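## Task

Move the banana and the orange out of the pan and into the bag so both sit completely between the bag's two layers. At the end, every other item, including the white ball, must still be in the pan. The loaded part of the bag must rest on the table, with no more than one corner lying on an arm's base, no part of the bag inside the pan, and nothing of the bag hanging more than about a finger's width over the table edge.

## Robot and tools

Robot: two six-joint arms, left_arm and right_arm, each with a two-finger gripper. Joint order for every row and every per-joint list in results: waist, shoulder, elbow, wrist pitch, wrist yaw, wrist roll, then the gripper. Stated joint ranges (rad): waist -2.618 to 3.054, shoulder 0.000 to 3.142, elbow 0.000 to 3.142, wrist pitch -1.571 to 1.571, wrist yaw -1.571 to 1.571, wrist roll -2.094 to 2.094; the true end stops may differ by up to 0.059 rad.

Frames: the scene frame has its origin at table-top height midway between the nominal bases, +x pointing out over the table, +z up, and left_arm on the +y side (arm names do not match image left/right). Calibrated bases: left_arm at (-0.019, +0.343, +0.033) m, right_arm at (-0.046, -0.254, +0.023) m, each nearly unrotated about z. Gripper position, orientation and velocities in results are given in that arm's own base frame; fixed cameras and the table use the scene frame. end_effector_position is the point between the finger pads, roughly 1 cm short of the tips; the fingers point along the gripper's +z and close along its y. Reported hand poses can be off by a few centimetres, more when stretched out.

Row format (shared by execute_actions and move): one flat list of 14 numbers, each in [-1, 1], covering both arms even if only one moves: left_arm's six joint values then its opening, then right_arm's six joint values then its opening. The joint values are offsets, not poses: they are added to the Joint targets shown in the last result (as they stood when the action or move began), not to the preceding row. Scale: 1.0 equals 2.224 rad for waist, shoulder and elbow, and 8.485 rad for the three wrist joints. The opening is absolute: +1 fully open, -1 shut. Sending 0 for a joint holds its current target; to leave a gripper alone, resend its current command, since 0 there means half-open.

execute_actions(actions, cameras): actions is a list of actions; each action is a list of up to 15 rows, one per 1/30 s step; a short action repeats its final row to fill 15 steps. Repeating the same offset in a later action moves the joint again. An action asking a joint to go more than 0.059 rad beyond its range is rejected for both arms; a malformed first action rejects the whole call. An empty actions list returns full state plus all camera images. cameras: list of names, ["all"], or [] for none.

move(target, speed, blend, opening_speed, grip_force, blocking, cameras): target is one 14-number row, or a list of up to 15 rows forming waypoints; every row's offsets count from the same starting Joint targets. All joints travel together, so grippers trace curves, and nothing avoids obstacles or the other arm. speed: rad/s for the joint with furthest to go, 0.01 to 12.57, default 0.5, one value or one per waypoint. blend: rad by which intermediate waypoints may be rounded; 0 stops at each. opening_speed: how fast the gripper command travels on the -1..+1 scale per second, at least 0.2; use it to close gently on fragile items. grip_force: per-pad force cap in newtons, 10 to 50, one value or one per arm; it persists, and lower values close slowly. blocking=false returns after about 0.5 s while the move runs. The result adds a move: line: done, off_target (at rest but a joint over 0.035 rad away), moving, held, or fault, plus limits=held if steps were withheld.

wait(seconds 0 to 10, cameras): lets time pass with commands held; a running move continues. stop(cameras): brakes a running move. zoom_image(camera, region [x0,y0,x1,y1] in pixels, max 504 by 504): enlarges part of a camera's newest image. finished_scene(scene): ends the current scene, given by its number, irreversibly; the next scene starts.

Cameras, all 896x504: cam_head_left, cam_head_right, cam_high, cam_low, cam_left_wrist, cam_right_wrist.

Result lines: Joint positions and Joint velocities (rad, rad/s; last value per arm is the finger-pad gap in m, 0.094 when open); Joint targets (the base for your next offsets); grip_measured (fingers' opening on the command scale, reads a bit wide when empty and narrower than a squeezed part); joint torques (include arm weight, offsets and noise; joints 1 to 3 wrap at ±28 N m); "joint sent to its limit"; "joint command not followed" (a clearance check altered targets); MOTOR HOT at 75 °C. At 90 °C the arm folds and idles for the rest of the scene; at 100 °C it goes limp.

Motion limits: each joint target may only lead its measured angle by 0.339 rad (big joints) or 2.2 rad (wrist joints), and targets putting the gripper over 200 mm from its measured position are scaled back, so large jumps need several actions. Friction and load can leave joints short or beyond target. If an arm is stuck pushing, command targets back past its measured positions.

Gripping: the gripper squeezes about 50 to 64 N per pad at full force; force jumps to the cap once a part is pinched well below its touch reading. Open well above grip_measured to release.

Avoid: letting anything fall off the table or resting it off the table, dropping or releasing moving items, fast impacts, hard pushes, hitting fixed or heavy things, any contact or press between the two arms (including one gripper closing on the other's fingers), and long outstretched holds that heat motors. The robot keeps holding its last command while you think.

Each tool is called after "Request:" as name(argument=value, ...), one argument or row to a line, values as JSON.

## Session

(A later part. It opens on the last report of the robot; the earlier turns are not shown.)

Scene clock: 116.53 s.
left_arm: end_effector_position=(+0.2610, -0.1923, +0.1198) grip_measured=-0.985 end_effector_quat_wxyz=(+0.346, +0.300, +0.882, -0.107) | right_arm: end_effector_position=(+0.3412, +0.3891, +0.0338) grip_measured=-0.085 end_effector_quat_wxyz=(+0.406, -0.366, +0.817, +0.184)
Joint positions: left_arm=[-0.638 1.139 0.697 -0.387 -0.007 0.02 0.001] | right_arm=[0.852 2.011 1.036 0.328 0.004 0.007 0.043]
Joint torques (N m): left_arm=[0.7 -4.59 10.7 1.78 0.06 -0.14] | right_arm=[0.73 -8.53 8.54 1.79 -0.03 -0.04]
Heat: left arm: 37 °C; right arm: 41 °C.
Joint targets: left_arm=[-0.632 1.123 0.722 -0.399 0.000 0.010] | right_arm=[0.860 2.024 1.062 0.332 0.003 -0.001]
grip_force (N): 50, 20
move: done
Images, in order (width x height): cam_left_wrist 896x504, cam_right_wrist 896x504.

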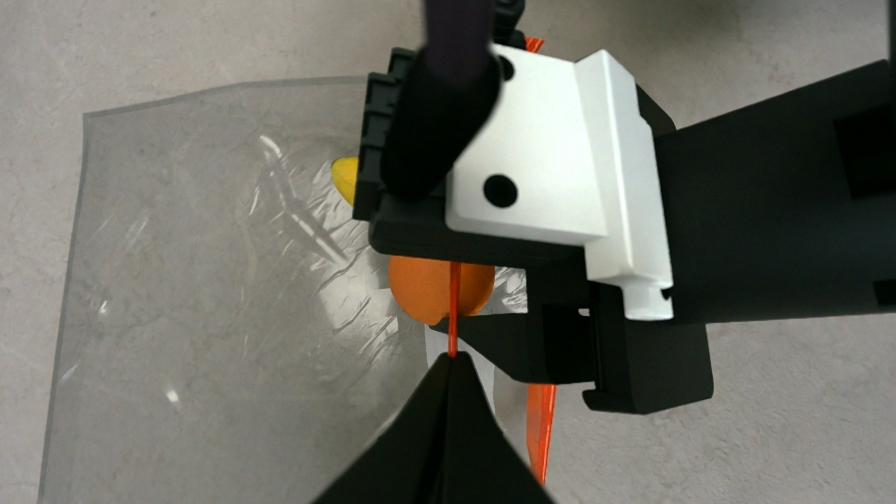

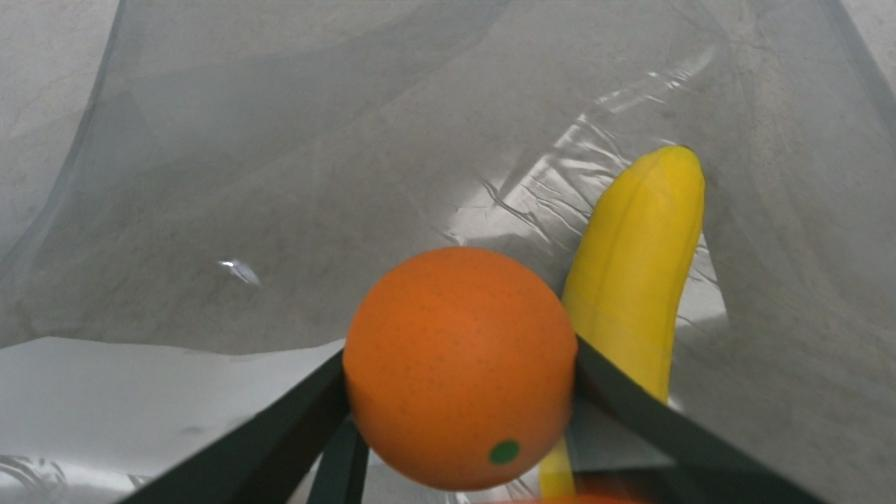

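Request:
move(
  target=[
    [0,0,0,0,0,0,-1,0,0.045,0.038,-0.004,0,0,-0.22],
    [0,0,0,0,0,0,-1,0,0.045,0.038,-0.004,0,0,0.0],
    [0,0,0,0,0,0,-1,0,0.045,0.038,-0.004,0,0,0.2],
  ],
  speed=0.15,
  opening_speed=0.4,
  cameras=["cam_right_wrist","cam_left_wrist"],
)

Scene clock: 119.23 s.
left_arm: end_effector_position=(+0.2599, -0.1913, +0.1185) grip_measured=-0.985 end_effector_quat_wxyz=(+0.343, +0.300, +0.884, -0.106) | right_arm: end_effector_position=(+0.3525, +0.4023, +0.0163) grip_measured=+0.198 end_effector_quat_wxyz=(+0.395, -0.369, +0.822, +0.179)
Joint positions: left_arm=[-0.638 1.139 0.697 -0.395 -0.007 0.02 0.001] | right_arm=[0.853 2.105 1.126 0.307 0.004 0.007 0.056]
Joint torques (N m): left_arm=[0.69 -4.56 10.71 1.85 0.07 -0.13] | right_arm=[0.75 -8.75 7.94 1.62 -0.03 -0.04]
Heat: left arm: 37 °C; right arm: 41 °C.
Joint targets: left_arm=[-0.632 1.123 0.722 -0.399 0.000 0.010] | right_arm=[0.860 2.124 1.147 0.298 0.003 -0.001]
grip_force (N): 50, 20
move: done
Images, in order (width x height): cam_left_wrist 896x504, cam_right_wrist 896x504.

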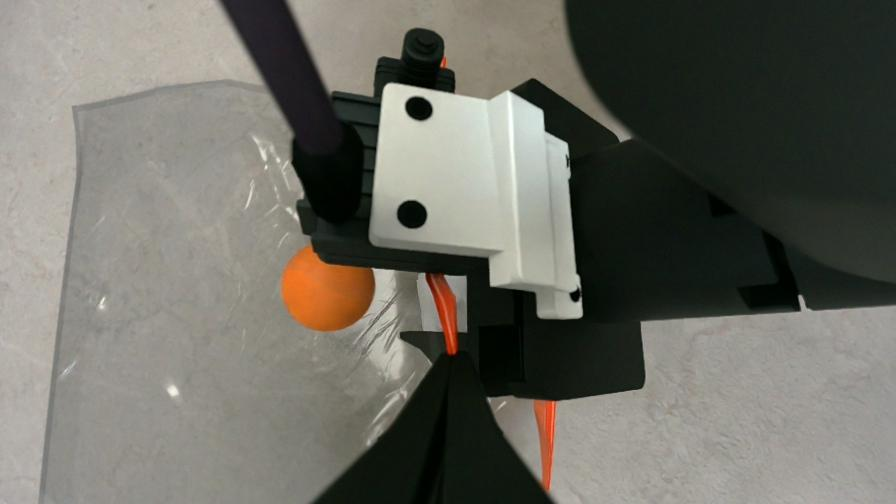

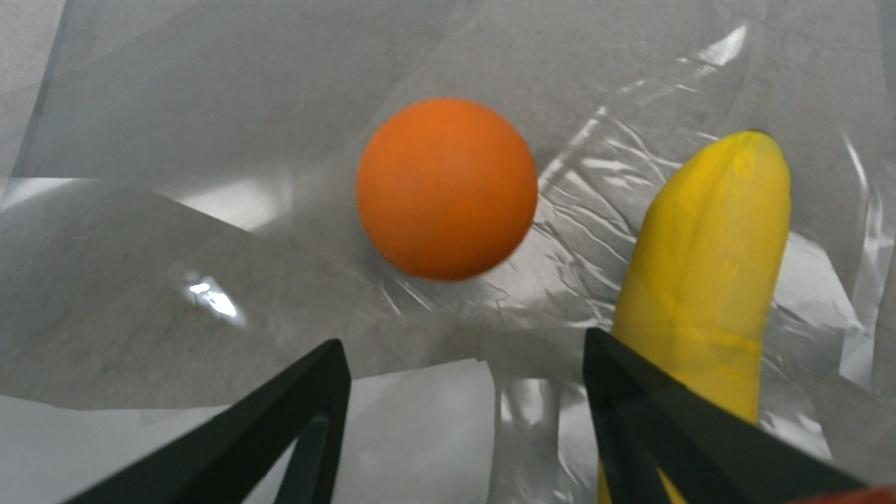

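Request:
move(
  target=[
    [0,0,0,0,0,0,-1,0,-0.045,-0.038,0.004,0,0,0.2],
    [0,0,0,0,0,0,-1,0,-0.1475,-0.17,0.013,0,0,0.2],
    [0,0,0,0,0,0,-1,0,-0.237,-0.2707,0.0123,0,0,0.2],
    [0,0,0,0,0,0,-1,-0.05,-0.5638,-0.3777,-0.0513,0,0,0.0],
  ],
  speed=[0.25,0.35,0.5,0.7],
  blend=[0.03,0.05,0.1,0],
  cameras=["all"],
)

Scene clock: 123.90 s.
left_arm: end_effector_position=(+0.2599, -0.1913, +0.1185) grip_measured=-0.985 end_effector_quat_wxyz=(+0.343, +0.300, +0.884, -0.106) | right_arm: end_effector_position=(+0.2031, +0.1903, +0.0733) grip_measured=+0.001 end_effector_quat_wxyz=(+0.388, -0.332, +0.846, +0.153)
Joint positions: left_arm=[-0.638 1.139 0.697 -0.395 -0.007 0.02 0.001] | right_arm=[0.756 0.88 0.31 -0.141 0.004 0.006 0.047]
Joint torques (N m): left_arm=[0.7 -4.59 10.67 1.86 0.07 -0.13] | right_arm=[-0.66 -2.25 6.87 1.7 -0.03 -0.03]
Heat: left arm: 37 °C; right arm: 40 °C.
Joint targets: left_arm=[-0.632 1.123 0.722 -0.398 0.000 0.010] | right_arm=[0.749 0.870 0.306 -0.137 0.004 -0.001]
grip_force (N): 50, 20
move: done

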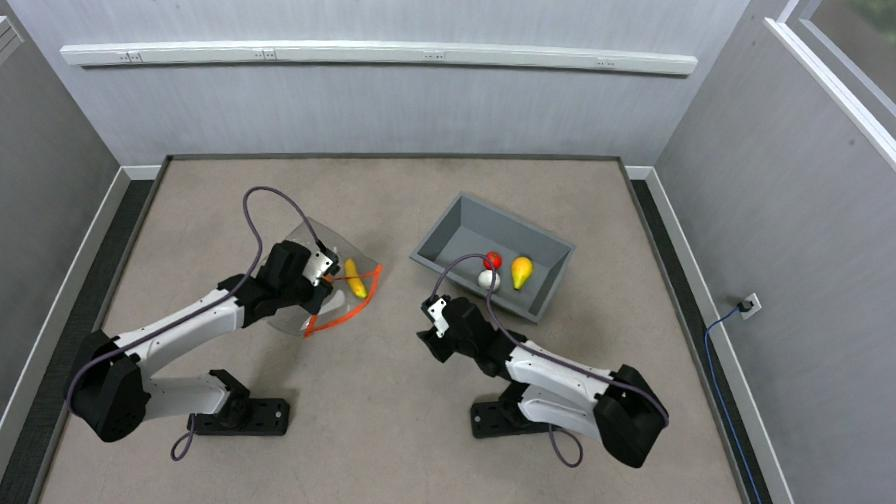

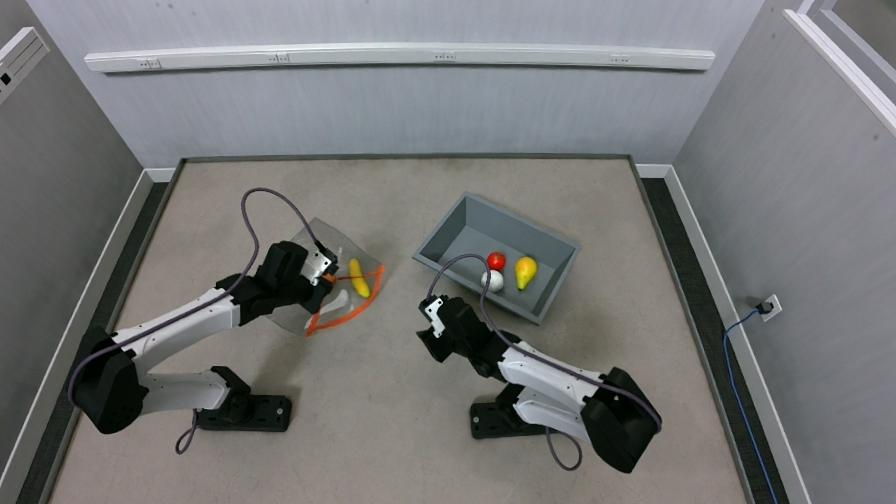

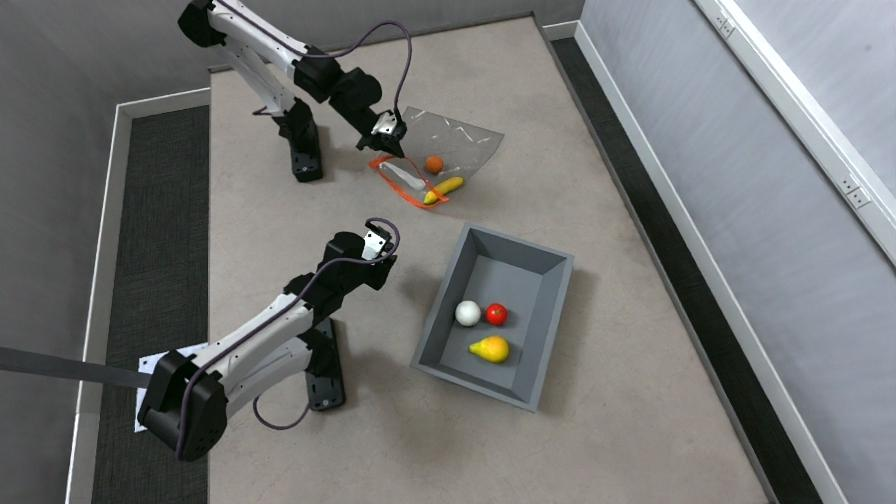

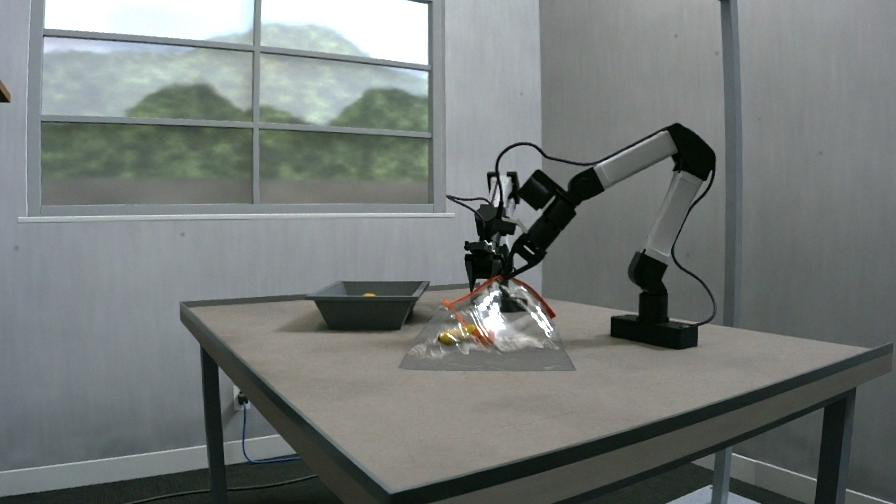

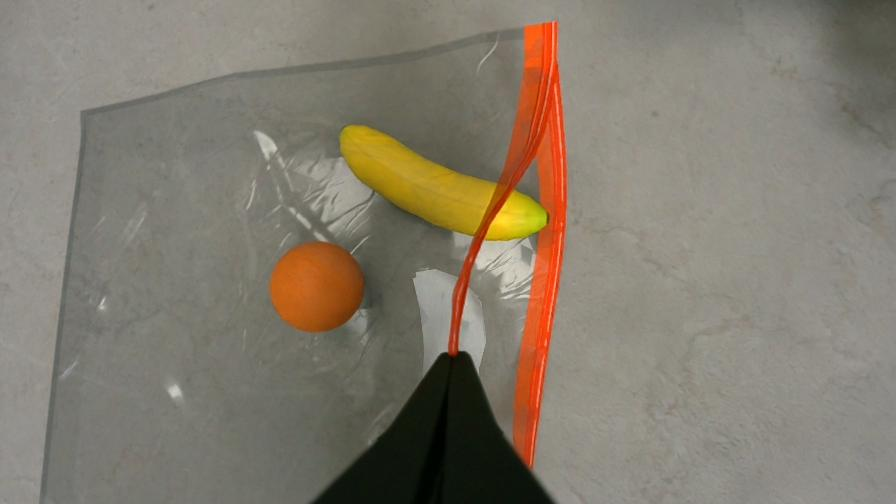

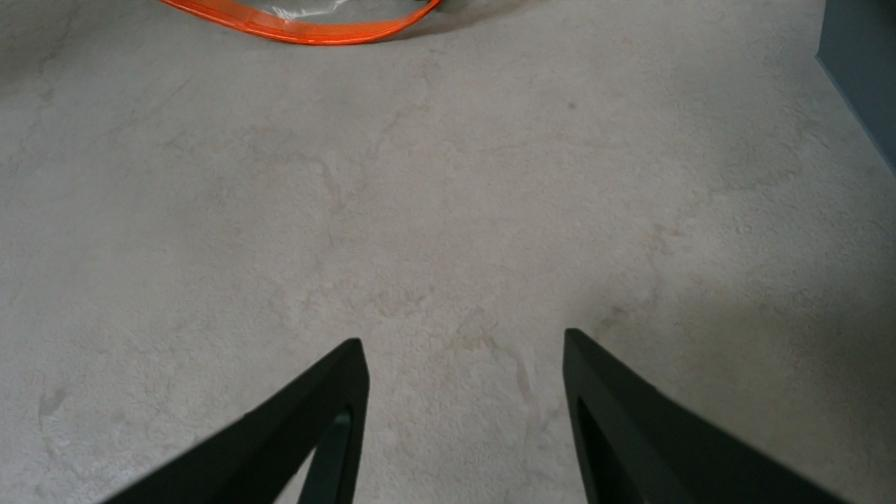

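Request:
move(
  target=[
    [0,0,0,0,0,0,-1,-0.0634,0.3458,0.505,-0.1359,0,-0.153,-0.4],
    [0,0,0,0,0,0,-1,-0.0634,0.7519,0.8805,-0.1221,0,-0.153,-0.4],
  ],
  speed=[0.8,0.5],
  blend=[0.1,0],
  cameras=["cam_head_left","cam_right_wrist","cam_left_wrist"],
)

Scene clock: 129.13 s.
left_arm: end_effector_position=(+0.2599, -0.1913, +0.1185) grip_measured=-0.985 end_effector_quat_wxyz=(+0.343, +0.300, +0.884, -0.106) | right_arm: end_effector_position=(+0.4186, +0.2941, +0.0037) grip_measured=-0.399 end_effector_quat_wxyz=(-0.043, +0.814, -0.579, +0.018)
Joint positions: left_arm=[-0.638 1.139 0.697 -0.395 -0.007 0.02 0.001] | right_arm=[0.614 2.534 2.239 -1.183 0.004 -1.291 0.028]
Joint torques (N m): left_arm=[0.68 -4.6 10.69 1.86 0.08 -0.14] | right_arm=[-0.59 -12.64 8.7 0.53 -0.09 -0.02]
Heat: left arm: 37 °C; right arm: 40 °C.
Joint targets: left_arm=[-0.632 1.123 0.722 -0.398 0.000 0.010] | right_arm=[0.607 2.542 2.265 -1.173 0.004 -1.299]
grip_force (N): 50, 20
move: done
Images, in order (width x height): cam_head_left 896x504, cam_left_wrist 896x504, cam_right_wrist 896x504.

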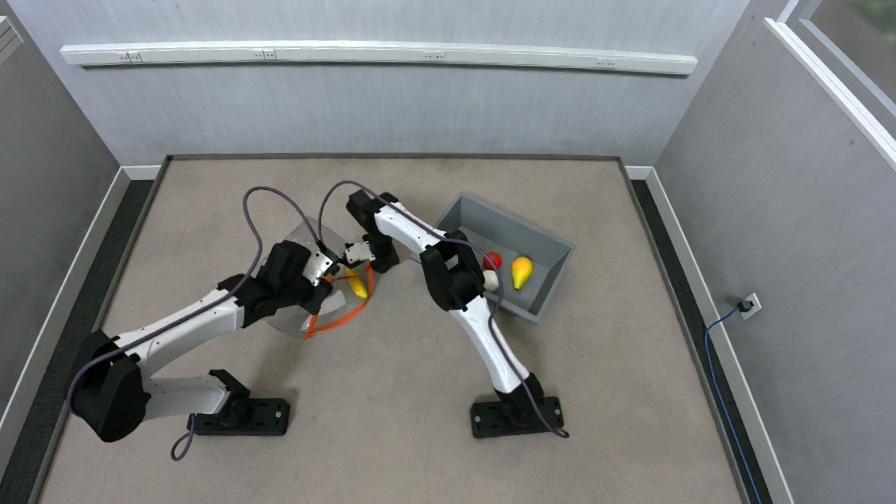

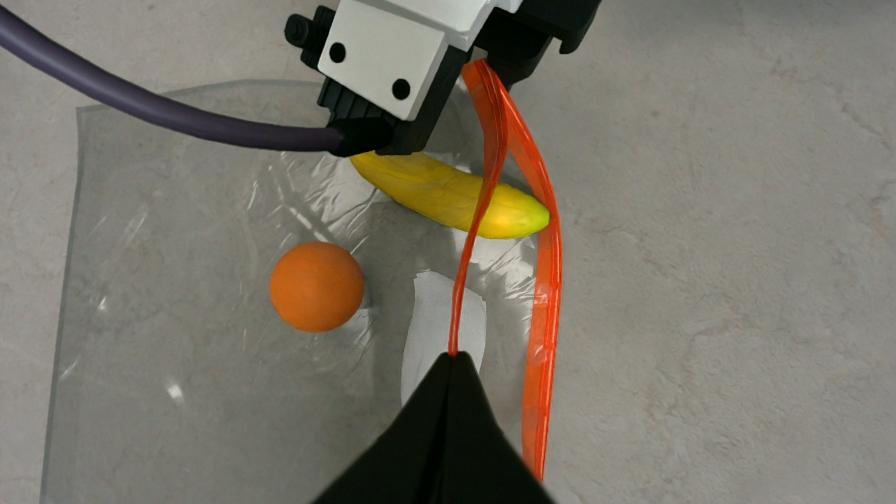

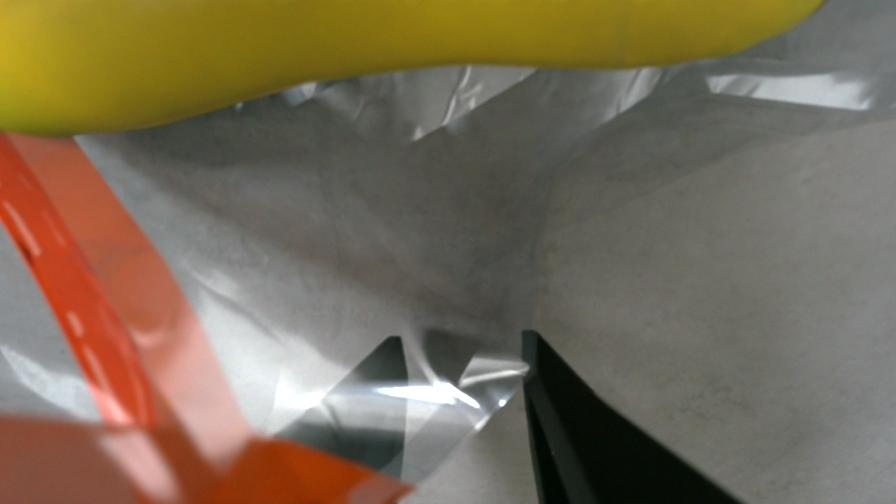

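Request:
move(
  target=[0,0,0,0,0,0,-1,0,-0.0454,0,0,0,0,-0.4],
  speed=0.15,
  cameras=["cam_head_left","cam_right_wrist","cam_left_wrist"],
)

Scene clock: 130.50 s.
left_arm: end_effector_position=(+0.2599, -0.1913, +0.1185) grip_measured=-0.985 end_effector_quat_wxyz=(+0.343, +0.300, +0.884, -0.106) | right_arm: end_effector_position=(+0.4216, +0.2962, +0.0220) grip_measured=-0.399 end_effector_quat_wxyz=(-0.060, +0.813, -0.578, +0.024)
Joint positions: left_arm=[-0.638 1.139 0.697 -0.395 -0.007 0.02 0.001] | right_arm=[0.614 2.497 2.239 -1.183 0.004 -1.291 0.028]
Joint torques (N m): left_arm=[0.68 -4.59 10.7 1.86 0.07 -0.13] | right_arm=[-0.61 -18.37 8.8 0.62 -0.09 -0.02]
Heat: left arm: 38 °C; right arm: 41 °C.
Joint targets: left_arm=[-0.632 1.123 0.722 -0.398 0.000 0.010] | right_arm=[0.607 2.441 2.265 -1.174 0.004 -1.299]
grip_force (N): 50, 20
move: off_target (right_arm); right_arm: the shoulder is farthest, 0.056 rad from its target
Images, in order (width x height): cam_head_left 896x504, cam_left_wrist 896x504, cam_right_wrist 896x504.

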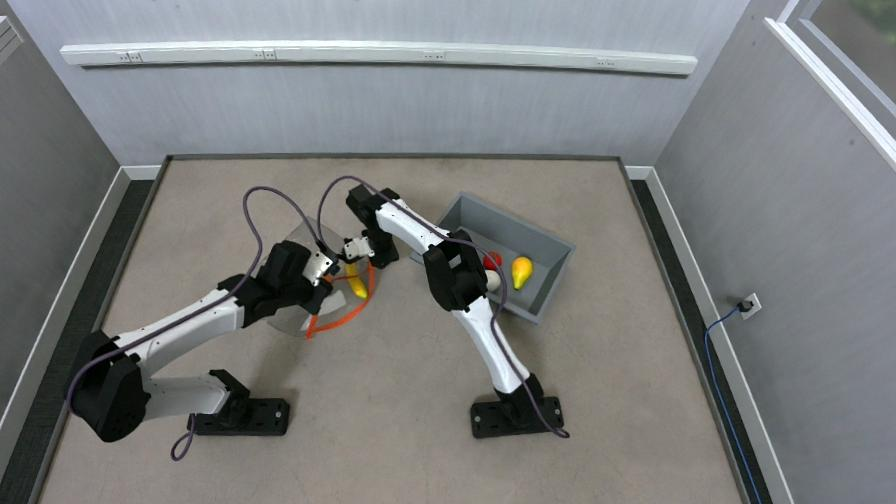

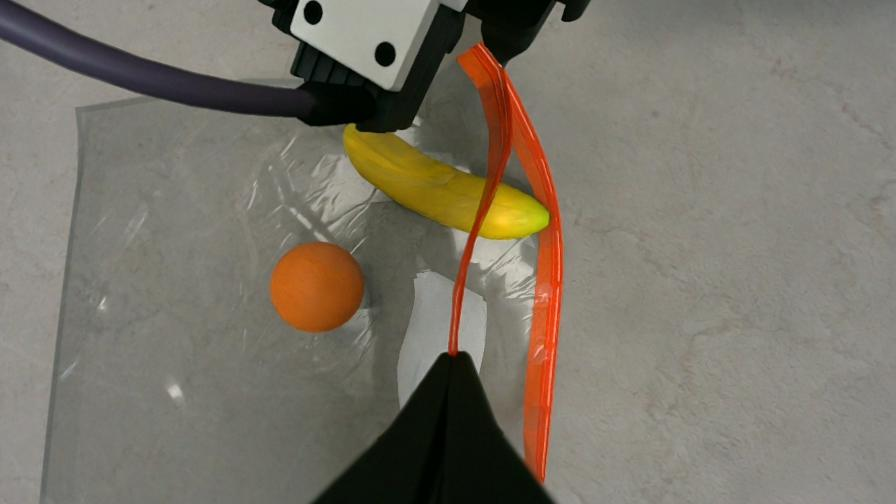

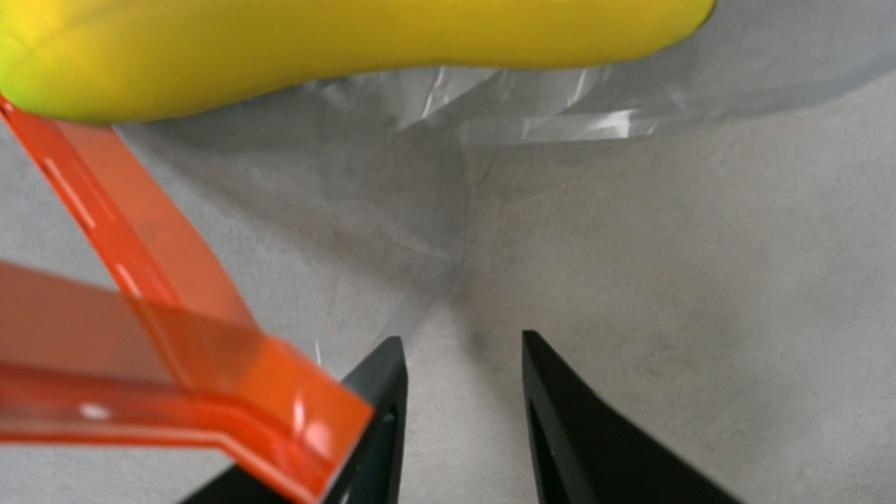

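Request:
move(
  target=[0,0,0,0,0,0,-1,0,-0.03,0.01,-0.0105,0,0,-0.4],
  speed=0.15,
  cameras=["cam_right_wrist","cam_left_wrist"],
)

Scene clock: 131.87 s.
left_arm: end_effector_position=(+0.2599, -0.1913, +0.1185) grip_measured=-0.985 end_effector_quat_wxyz=(+0.343, +0.300, +0.884, -0.106) | right_arm: end_effector_position=(+0.4155, +0.2919, +0.0592) grip_measured=-0.399 end_effector_quat_wxyz=(-0.069, +0.813, -0.578, +0.027)
Joint positions: left_arm=[-0.638 1.139 0.697 -0.395 -0.007 0.02 0.001] | right_arm=[0.614 2.43 2.263 -1.257 0.004 -1.291 0.028]
Joint torques (N m): left_arm=[0.69 -4.6 10.69 1.86 0.07 -0.15] | right_arm=[-0.61 -17.72 8.62 0.48 -0.09 -0.02]
Heat: left arm: 38 °C; right arm: 42 °C.
Joint targets: left_arm=[-0.632 1.123 0.722 -0.398 0.000 0.010] | right_arm=[0.607 2.375 2.287 -1.262 0.004 -1.298]
grip_force (N): 50, 20
move: off_target (right_arm); right_arm: the shoulder is farthest, 0.056 rad from its target
Images, in order (width x height): cam_left_wrist 896x504, cam_right_wrist 896x504.

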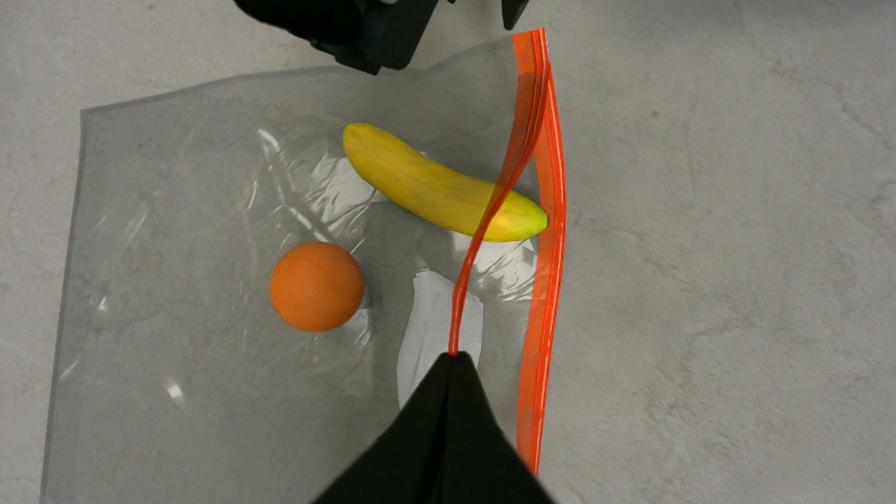

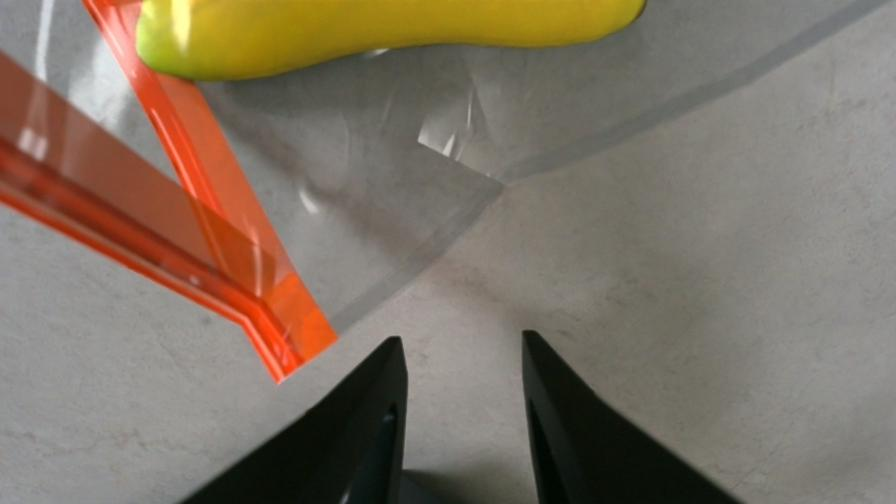

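Request:
execute_actions(
  actions=[],
  cameras=["cam_head_left","cam_head_right","cam_high","cam_low"],
)

Request:
zoom_image(
  camera="cam_head_left",
  region=[290, 170, 450, 350],
)

Request:
zoom_image(
  camera="cam_high",
  region=[330, 80, 520, 240],
)

Request:
zoom_image(
  camera="cam_low",
  region=[400, 200, 600, 400],
)

Scene clock: 136.37 s.
left_arm: end_effector_position=(+0.2599, -0.1913, +0.1185) grip_measured=-0.985 end_effector_quat_wxyz=(+0.343, +0.300, +0.884, -0.106) | right_arm: end_effector_position=(+0.4154, +0.2918, +0.0591) grip_measured=-0.399 end_effector_quat_wxyz=(-0.068, +0.813, -0.578, +0.026)
Joint positions: left_arm=[-0.638 1.139 0.697 -0.395 -0.007 0.02 0.001] | right_arm=[0.614 2.43 2.263 -1.257 0.004 -1.291 0.028]
Joint velocities: within noise
Joint torques (N m): left_arm=[0.7 -4.6 10.66 1.86 0.06 -0.14] | right_arm=[-0.61 -17.74 8.61 0.48 -0.08 -0.02]
Heat: left arm: 38 °C; right arm: 45 °C.
Joint targets: left_arm=[-0.632 1.123 0.722 -0.398 0.000 0.010] | right_arm=[0.607 2.375 2.287 -1.262 0.004 -1.298]
Tool commands: left_gripper/opening=-1.0 right_gripper/opening=-0.4
grip_force (N): 50, 20
Images, in order (width x height): cam_head_left 896x504, cam_head_right 896x504, cam_high 896x504, cam_low 896x504.

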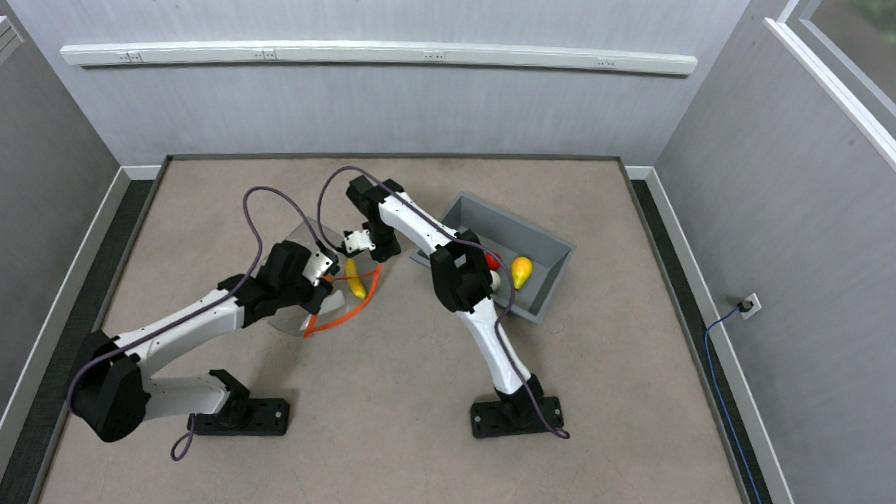

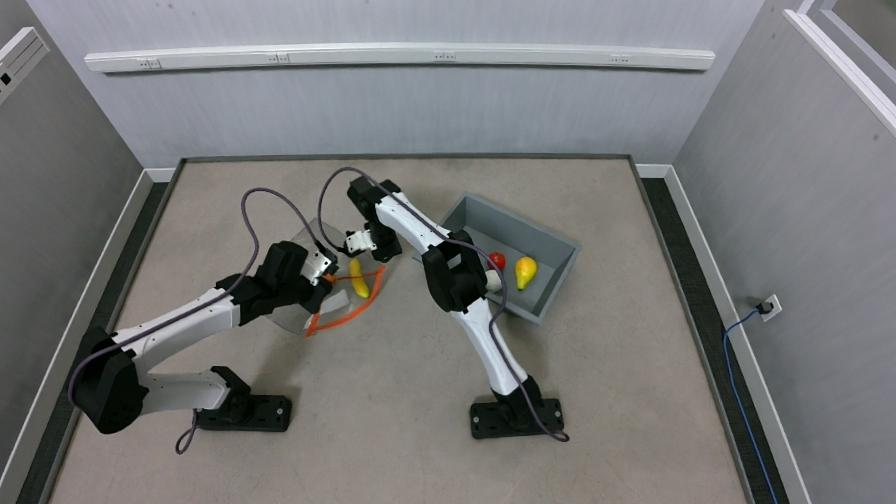

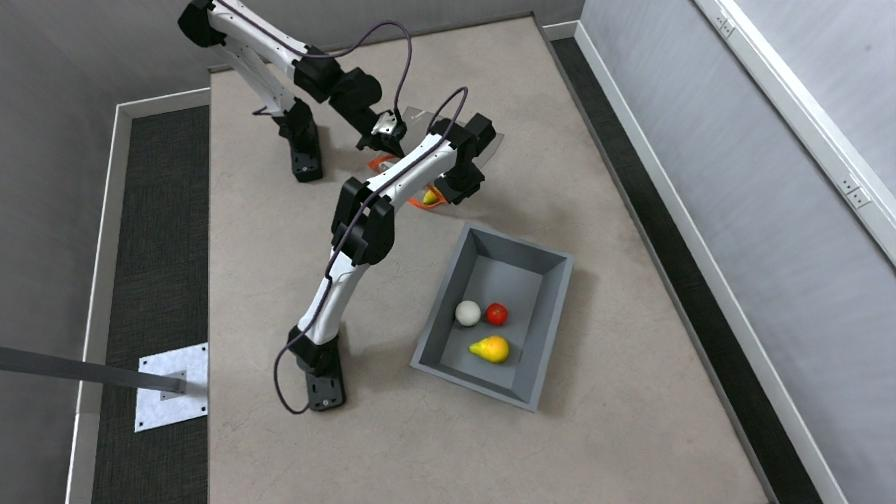

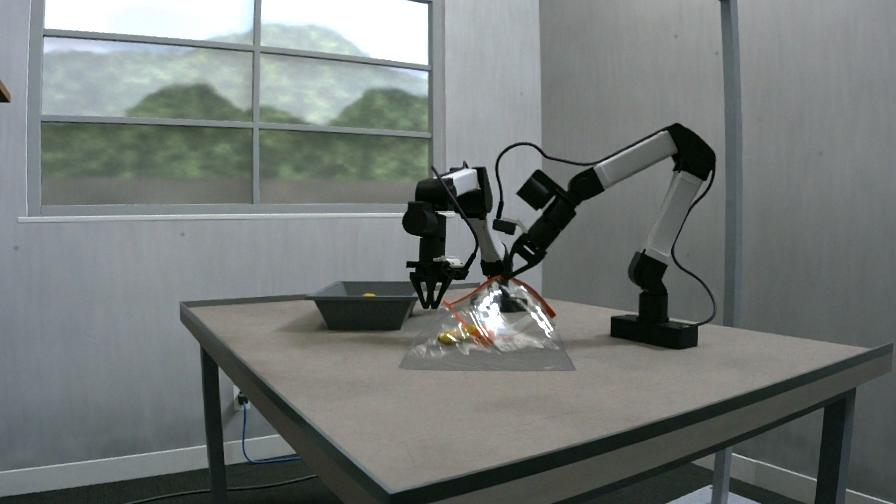

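Scaled by 2.800 from the camera's 896x504 image, which has a finer 1280x720 frame.

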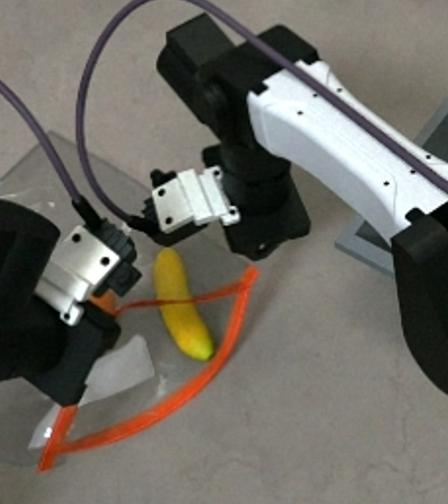

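Scaled by 2.653 from the camera's 896x504 image, which has a finer 1280x720 frame.

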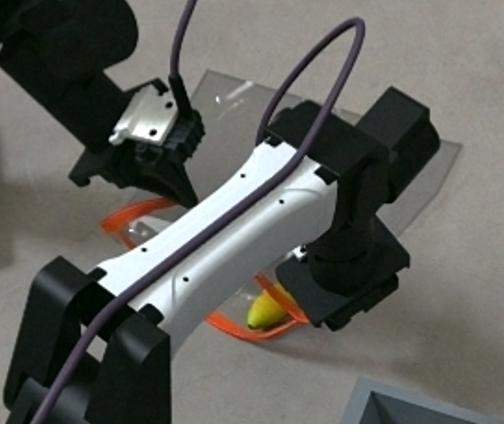

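Scaled by 2.520 from the camera's 896x504 image, which has a finer 1280x720 frame.

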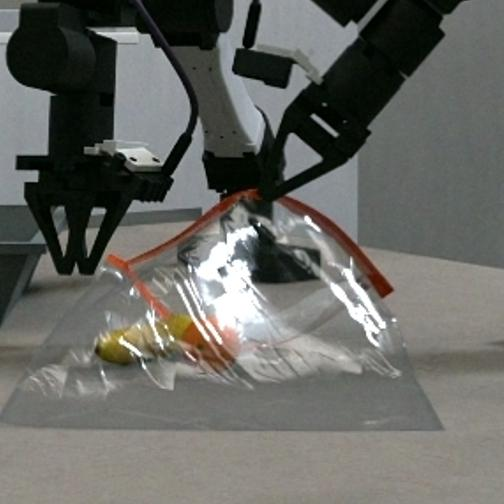

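Request:
move(
  target=[
    [0,0,0,0,0,0,-1,0,-0.05,0,0,0,0,-0.4],
    [0,0,0,0,0,0,-1,0.028,-0.0656,-0.1164,0.0074,0,-0.0533,-0.4],
  ],
  speed=0.25,
  blend=[0.03,0],
  cameras=["cam_right_wrist","cam_low","cam_left_wrist"],
)

Request:
zoom_image(
  camera="cam_low",
  region=[400, 200, 600, 400],
)

Scene clock: 141.10 s.
left_arm: end_effector_position=(+0.2599, -0.1913, +0.1185) grip_measured=-0.985 end_effector_quat_wxyz=(+0.343, +0.300, +0.884, -0.106) | right_arm: end_effector_position=(+0.3719, +0.2897, +0.0618) grip_measured=-0.399 end_effector_quat_wxyz=(-0.043, +0.932, -0.359, +0.029)
Joint positions: left_arm=[-0.638 1.139 0.697 -0.395 -0.007 0.02 0.001] | right_arm=[0.664 2.288 2.032 -1.211 0.004 -1.743 0.028]
Joint torques (N m): left_arm=[0.69 -4.63 10.7 1.86 0.07 -0.14] | right_arm=[0.65 -17.13 5.93 0.53 -0.09 -0.07]
Heat: left arm: 38 °C; right arm: 48 °C.
Joint targets: left_arm=[-0.632 1.123 0.722 -0.398 0.000 0.010] | right_arm=[0.670 2.229 2.028 -1.200 0.004 -1.751]
grip_force (N): 50, 20
move: off_target (right_arm); right_arm: the shoulder is farthest, 0.059 rad from its target
Images, in order (width x height): cam_low 896x504, cam_left_wrist 896x504, cam_right_wrist 896x504.

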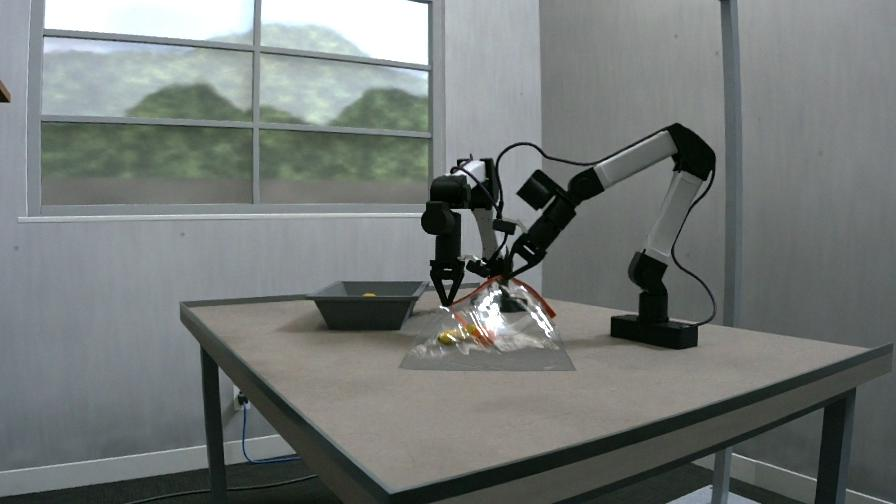

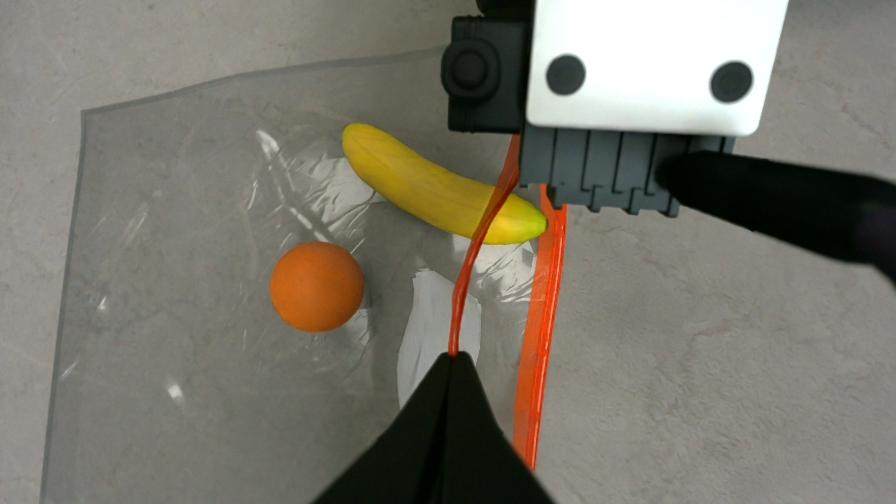

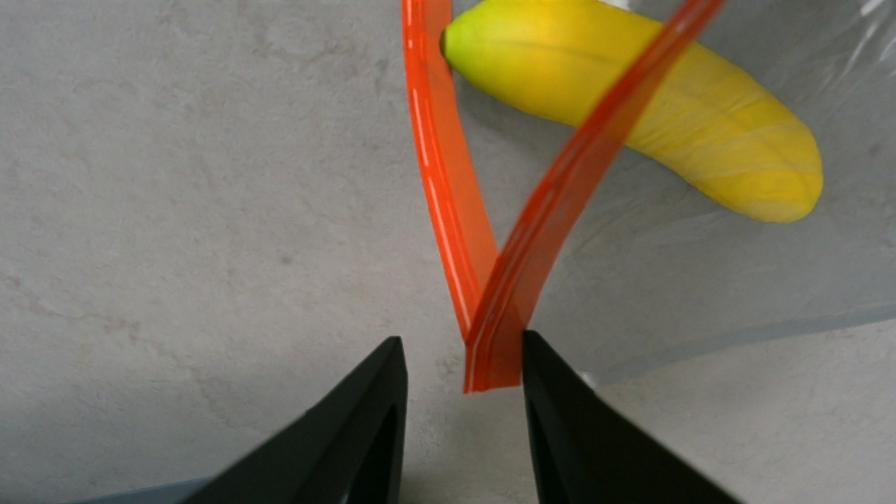

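Scaled by 2.520 from the camera's 896x504 image, which has a finer 1280x720 frame.

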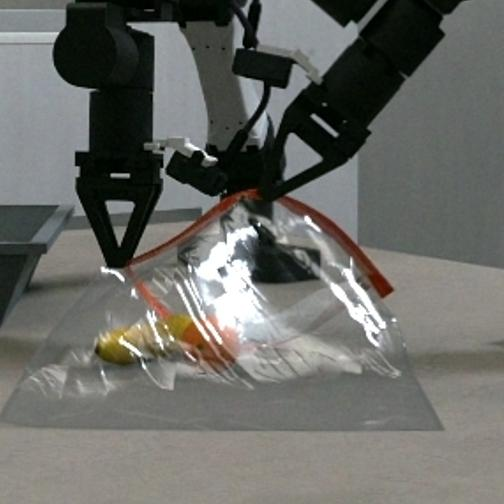

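Request:
move(
  target=[0,0,0,0,0,0,-1,-0.008,0.036,-0.024,0.0088,0,0,-0.4],
  speed=0.15,
  cameras=["cam_right_wrist"],
)

Scene clock: 144.00 s.
left_arm: end_effector_position=(+0.2599, -0.1913, +0.1185) grip_measured=-0.985 end_effector_quat_wxyz=(+0.343, +0.300, +0.884, -0.106) | right_arm: end_effector_position=(+0.3766, +0.2902, +0.0458) grip_measured=-0.399 end_effector_quat_wxyz=(-0.049, +0.931, -0.361, +0.032)
Joint positions: left_arm=[-0.638 1.139 0.697 -0.395 -0.007 0.02 0.001] | right_arm=[0.658 2.295 1.978 -1.137 0.004 -1.743 0.028]
Joint torques (N m): left_arm=[0.69 -4.63 10.7 1.86 0.07 -0.15] | right_arm=[-0.58 -10.8 5.97 0.57 -0.09 -0.03]
Heat: left arm: 38 °C; right arm: 50 °C.
Joint targets: left_arm=[-0.632 1.123 0.722 -0.398 0.000 0.010] | right_arm=[0.652 2.309 1.975 -1.125 0.004 -1.751]
grip_force (N): 50, 20
move: done
Images, in order (width x height): cam_right_wrist 896x504.

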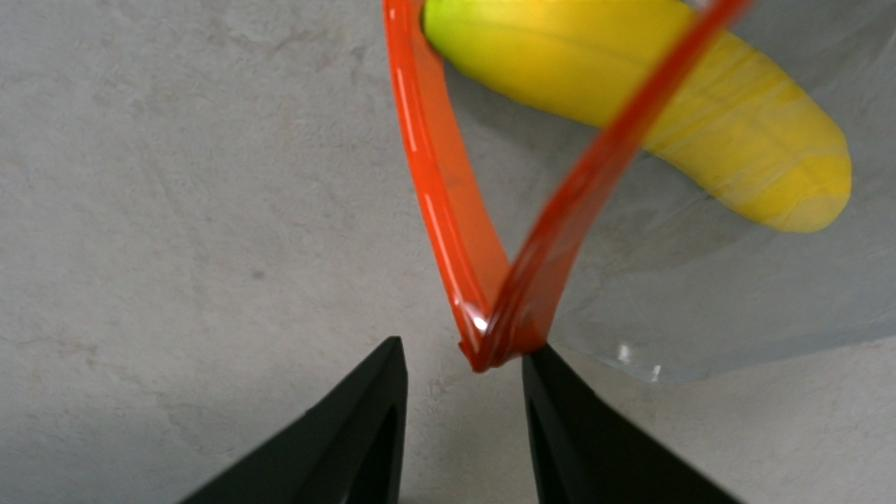

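Request:
move(
  target=[
    [0,0,0,0,0,0,-1,0,-0.049,0,0,0,0,-0.4],
    [0,0,0,0,0,0,-1,0.012,-0.049,0,0,0,0,-0.1],
  ],
  speed=0.15,
  cameras=["cam_right_wrist"],
)

Scene clock: 146.63 s.
left_arm: end_effector_position=(+0.2599, -0.1913, +0.1185) grip_measured=-0.985 end_effector_quat_wxyz=(+0.343, +0.300, +0.884, -0.106) | right_arm: end_effector_position=(+0.3742, +0.2983, +0.0673) grip_measured=-0.101 end_effector_quat_wxyz=(-0.070, +0.932, -0.353, +0.044)
Joint positions: left_arm=[-0.638 1.139 0.697 -0.395 -0.007 0.02 0.001] | right_arm=[0.675 2.248 1.978 -1.135 0.004 -1.744 0.042]
Joint torques (N m): left_arm=[0.68 -4.59 10.7 1.86 0.08 -0.14] | right_arm=[0.42 -15.98 6.04 0.64 -0.09 -0.02]
Heat: left arm: 38 °C; right arm: 51 °C.
Joint targets: left_arm=[-0.632 1.123 0.722 -0.398 0.000 0.010] | right_arm=[0.679 2.200 1.975 -1.125 0.004 -1.751]
grip_force (N): 50, 20
move: off_target (right_arm); target 2's new numbers were sent with right_arm's shoulder 0.048 rad from that target; right_arm: the shoulder is farthest, 0.048 rad from its target
Images, in order (width x height): cam_right_wrist 896x504.

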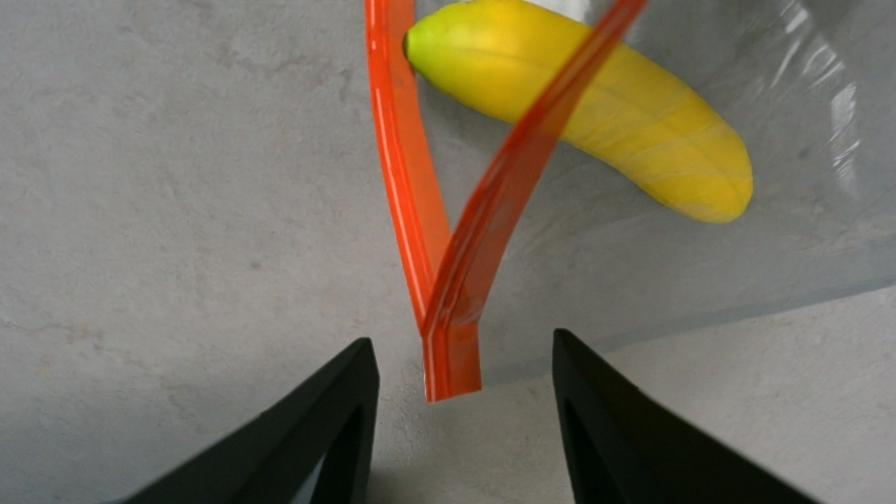

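Request:
move(
  target=[0,0,0,0,0,0,-1,-0.006,0.045,0,0,0,0,-0.1],
  speed=0.15,
  cameras=["cam_right_wrist"],
)

Scene clock: 147.80 s.
left_arm: end_effector_position=(+0.2599, -0.1913, +0.1185) grip_measured=-0.985 end_effector_quat_wxyz=(+0.343, +0.300, +0.884, -0.106) | right_arm: end_effector_position=(+0.3725, +0.2969, +0.0479) grip_measured=-0.101 end_effector_quat_wxyz=(-0.052, +0.933, -0.353, +0.034)
Joint positions: left_arm=[-0.638 1.139 0.697 -0.395 -0.007 0.02 0.001] | right_arm=[0.675 2.29 1.978 -1.134 0.004 -1.744 0.042]
Joint torques (N m): left_arm=[0.64 -4.62 10.66 1.86 0.07 -0.13] | right_arm=[-0.85 -11.11 5.9 0.53 -0.1 -0.02]
Heat: left arm: 38 °C; right arm: 52 °C.
Joint targets: left_arm=[-0.632 1.123 0.722 -0.398 0.000 0.010] | right_arm=[0.665 2.300 1.975 -1.125 0.004 -1.751]
grip_force (N): 50, 20
move: done
Images, in order (width x height): cam_right_wrist 896x504.

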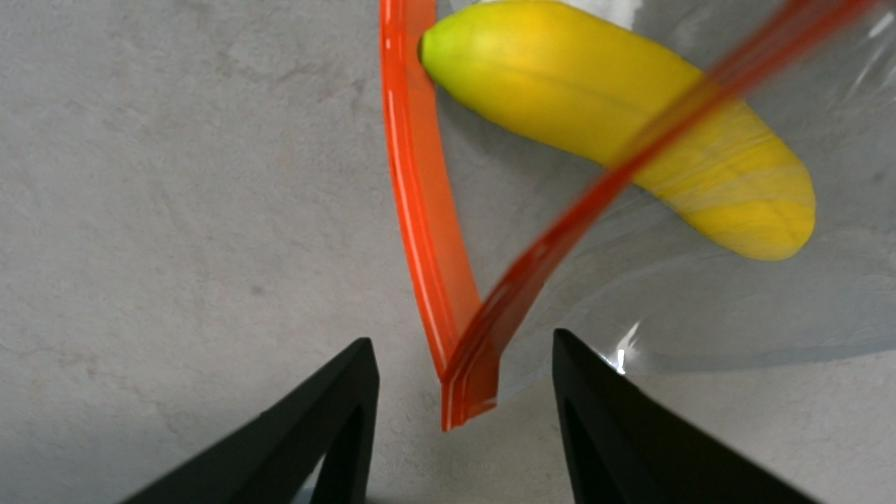

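Request:
move(
  target=[
    [0,0,0,0,0,0,-1,-0.011,0,0,0,0,0,-0.1],
    [0,0,0,0,0,0,-1,-0.011,0.0225,0,0,0,0,-0.1],
  ],
  speed=0.15,
  cameras=["cam_right_wrist"],
)

Scene clock: 149.50 s.
left_arm: end_effector_position=(+0.2599, -0.1913, +0.1185) grip_measured=-0.985 end_effector_quat_wxyz=(+0.343, +0.300, +0.884, -0.106) | right_arm: end_effector_position=(+0.3781, +0.2838, +0.0254) grip_measured=-0.101 end_effector_quat_wxyz=(-0.031, +0.929, -0.367, +0.022)
Joint positions: left_arm=[-0.638 1.139 0.697 -0.395 -0.007 0.02 0.001] | right_arm=[0.646 2.34 1.978 -1.133 0.004 -1.744 0.042]
Joint torques (N m): left_arm=[0.68 -4.6 10.66 1.85 0.07 -0.14] | right_arm=[-0.43 -11.43 5.82 0.44 -0.09 -0.03]
Heat: left arm: 38 °C; right arm: 51 °C.
Joint targets: left_arm=[-0.632 1.123 0.722 -0.398 0.000 0.010] | right_arm=[0.641 2.350 1.975 -1.125 0.004 -1.751]
grip_force (N): 50, 20
move: done
Images, in order (width x height): cam_right_wrist 896x504.

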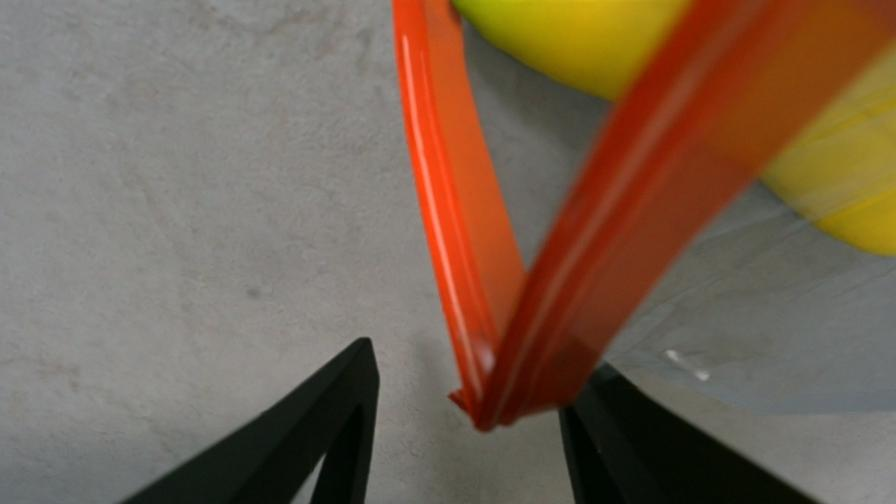

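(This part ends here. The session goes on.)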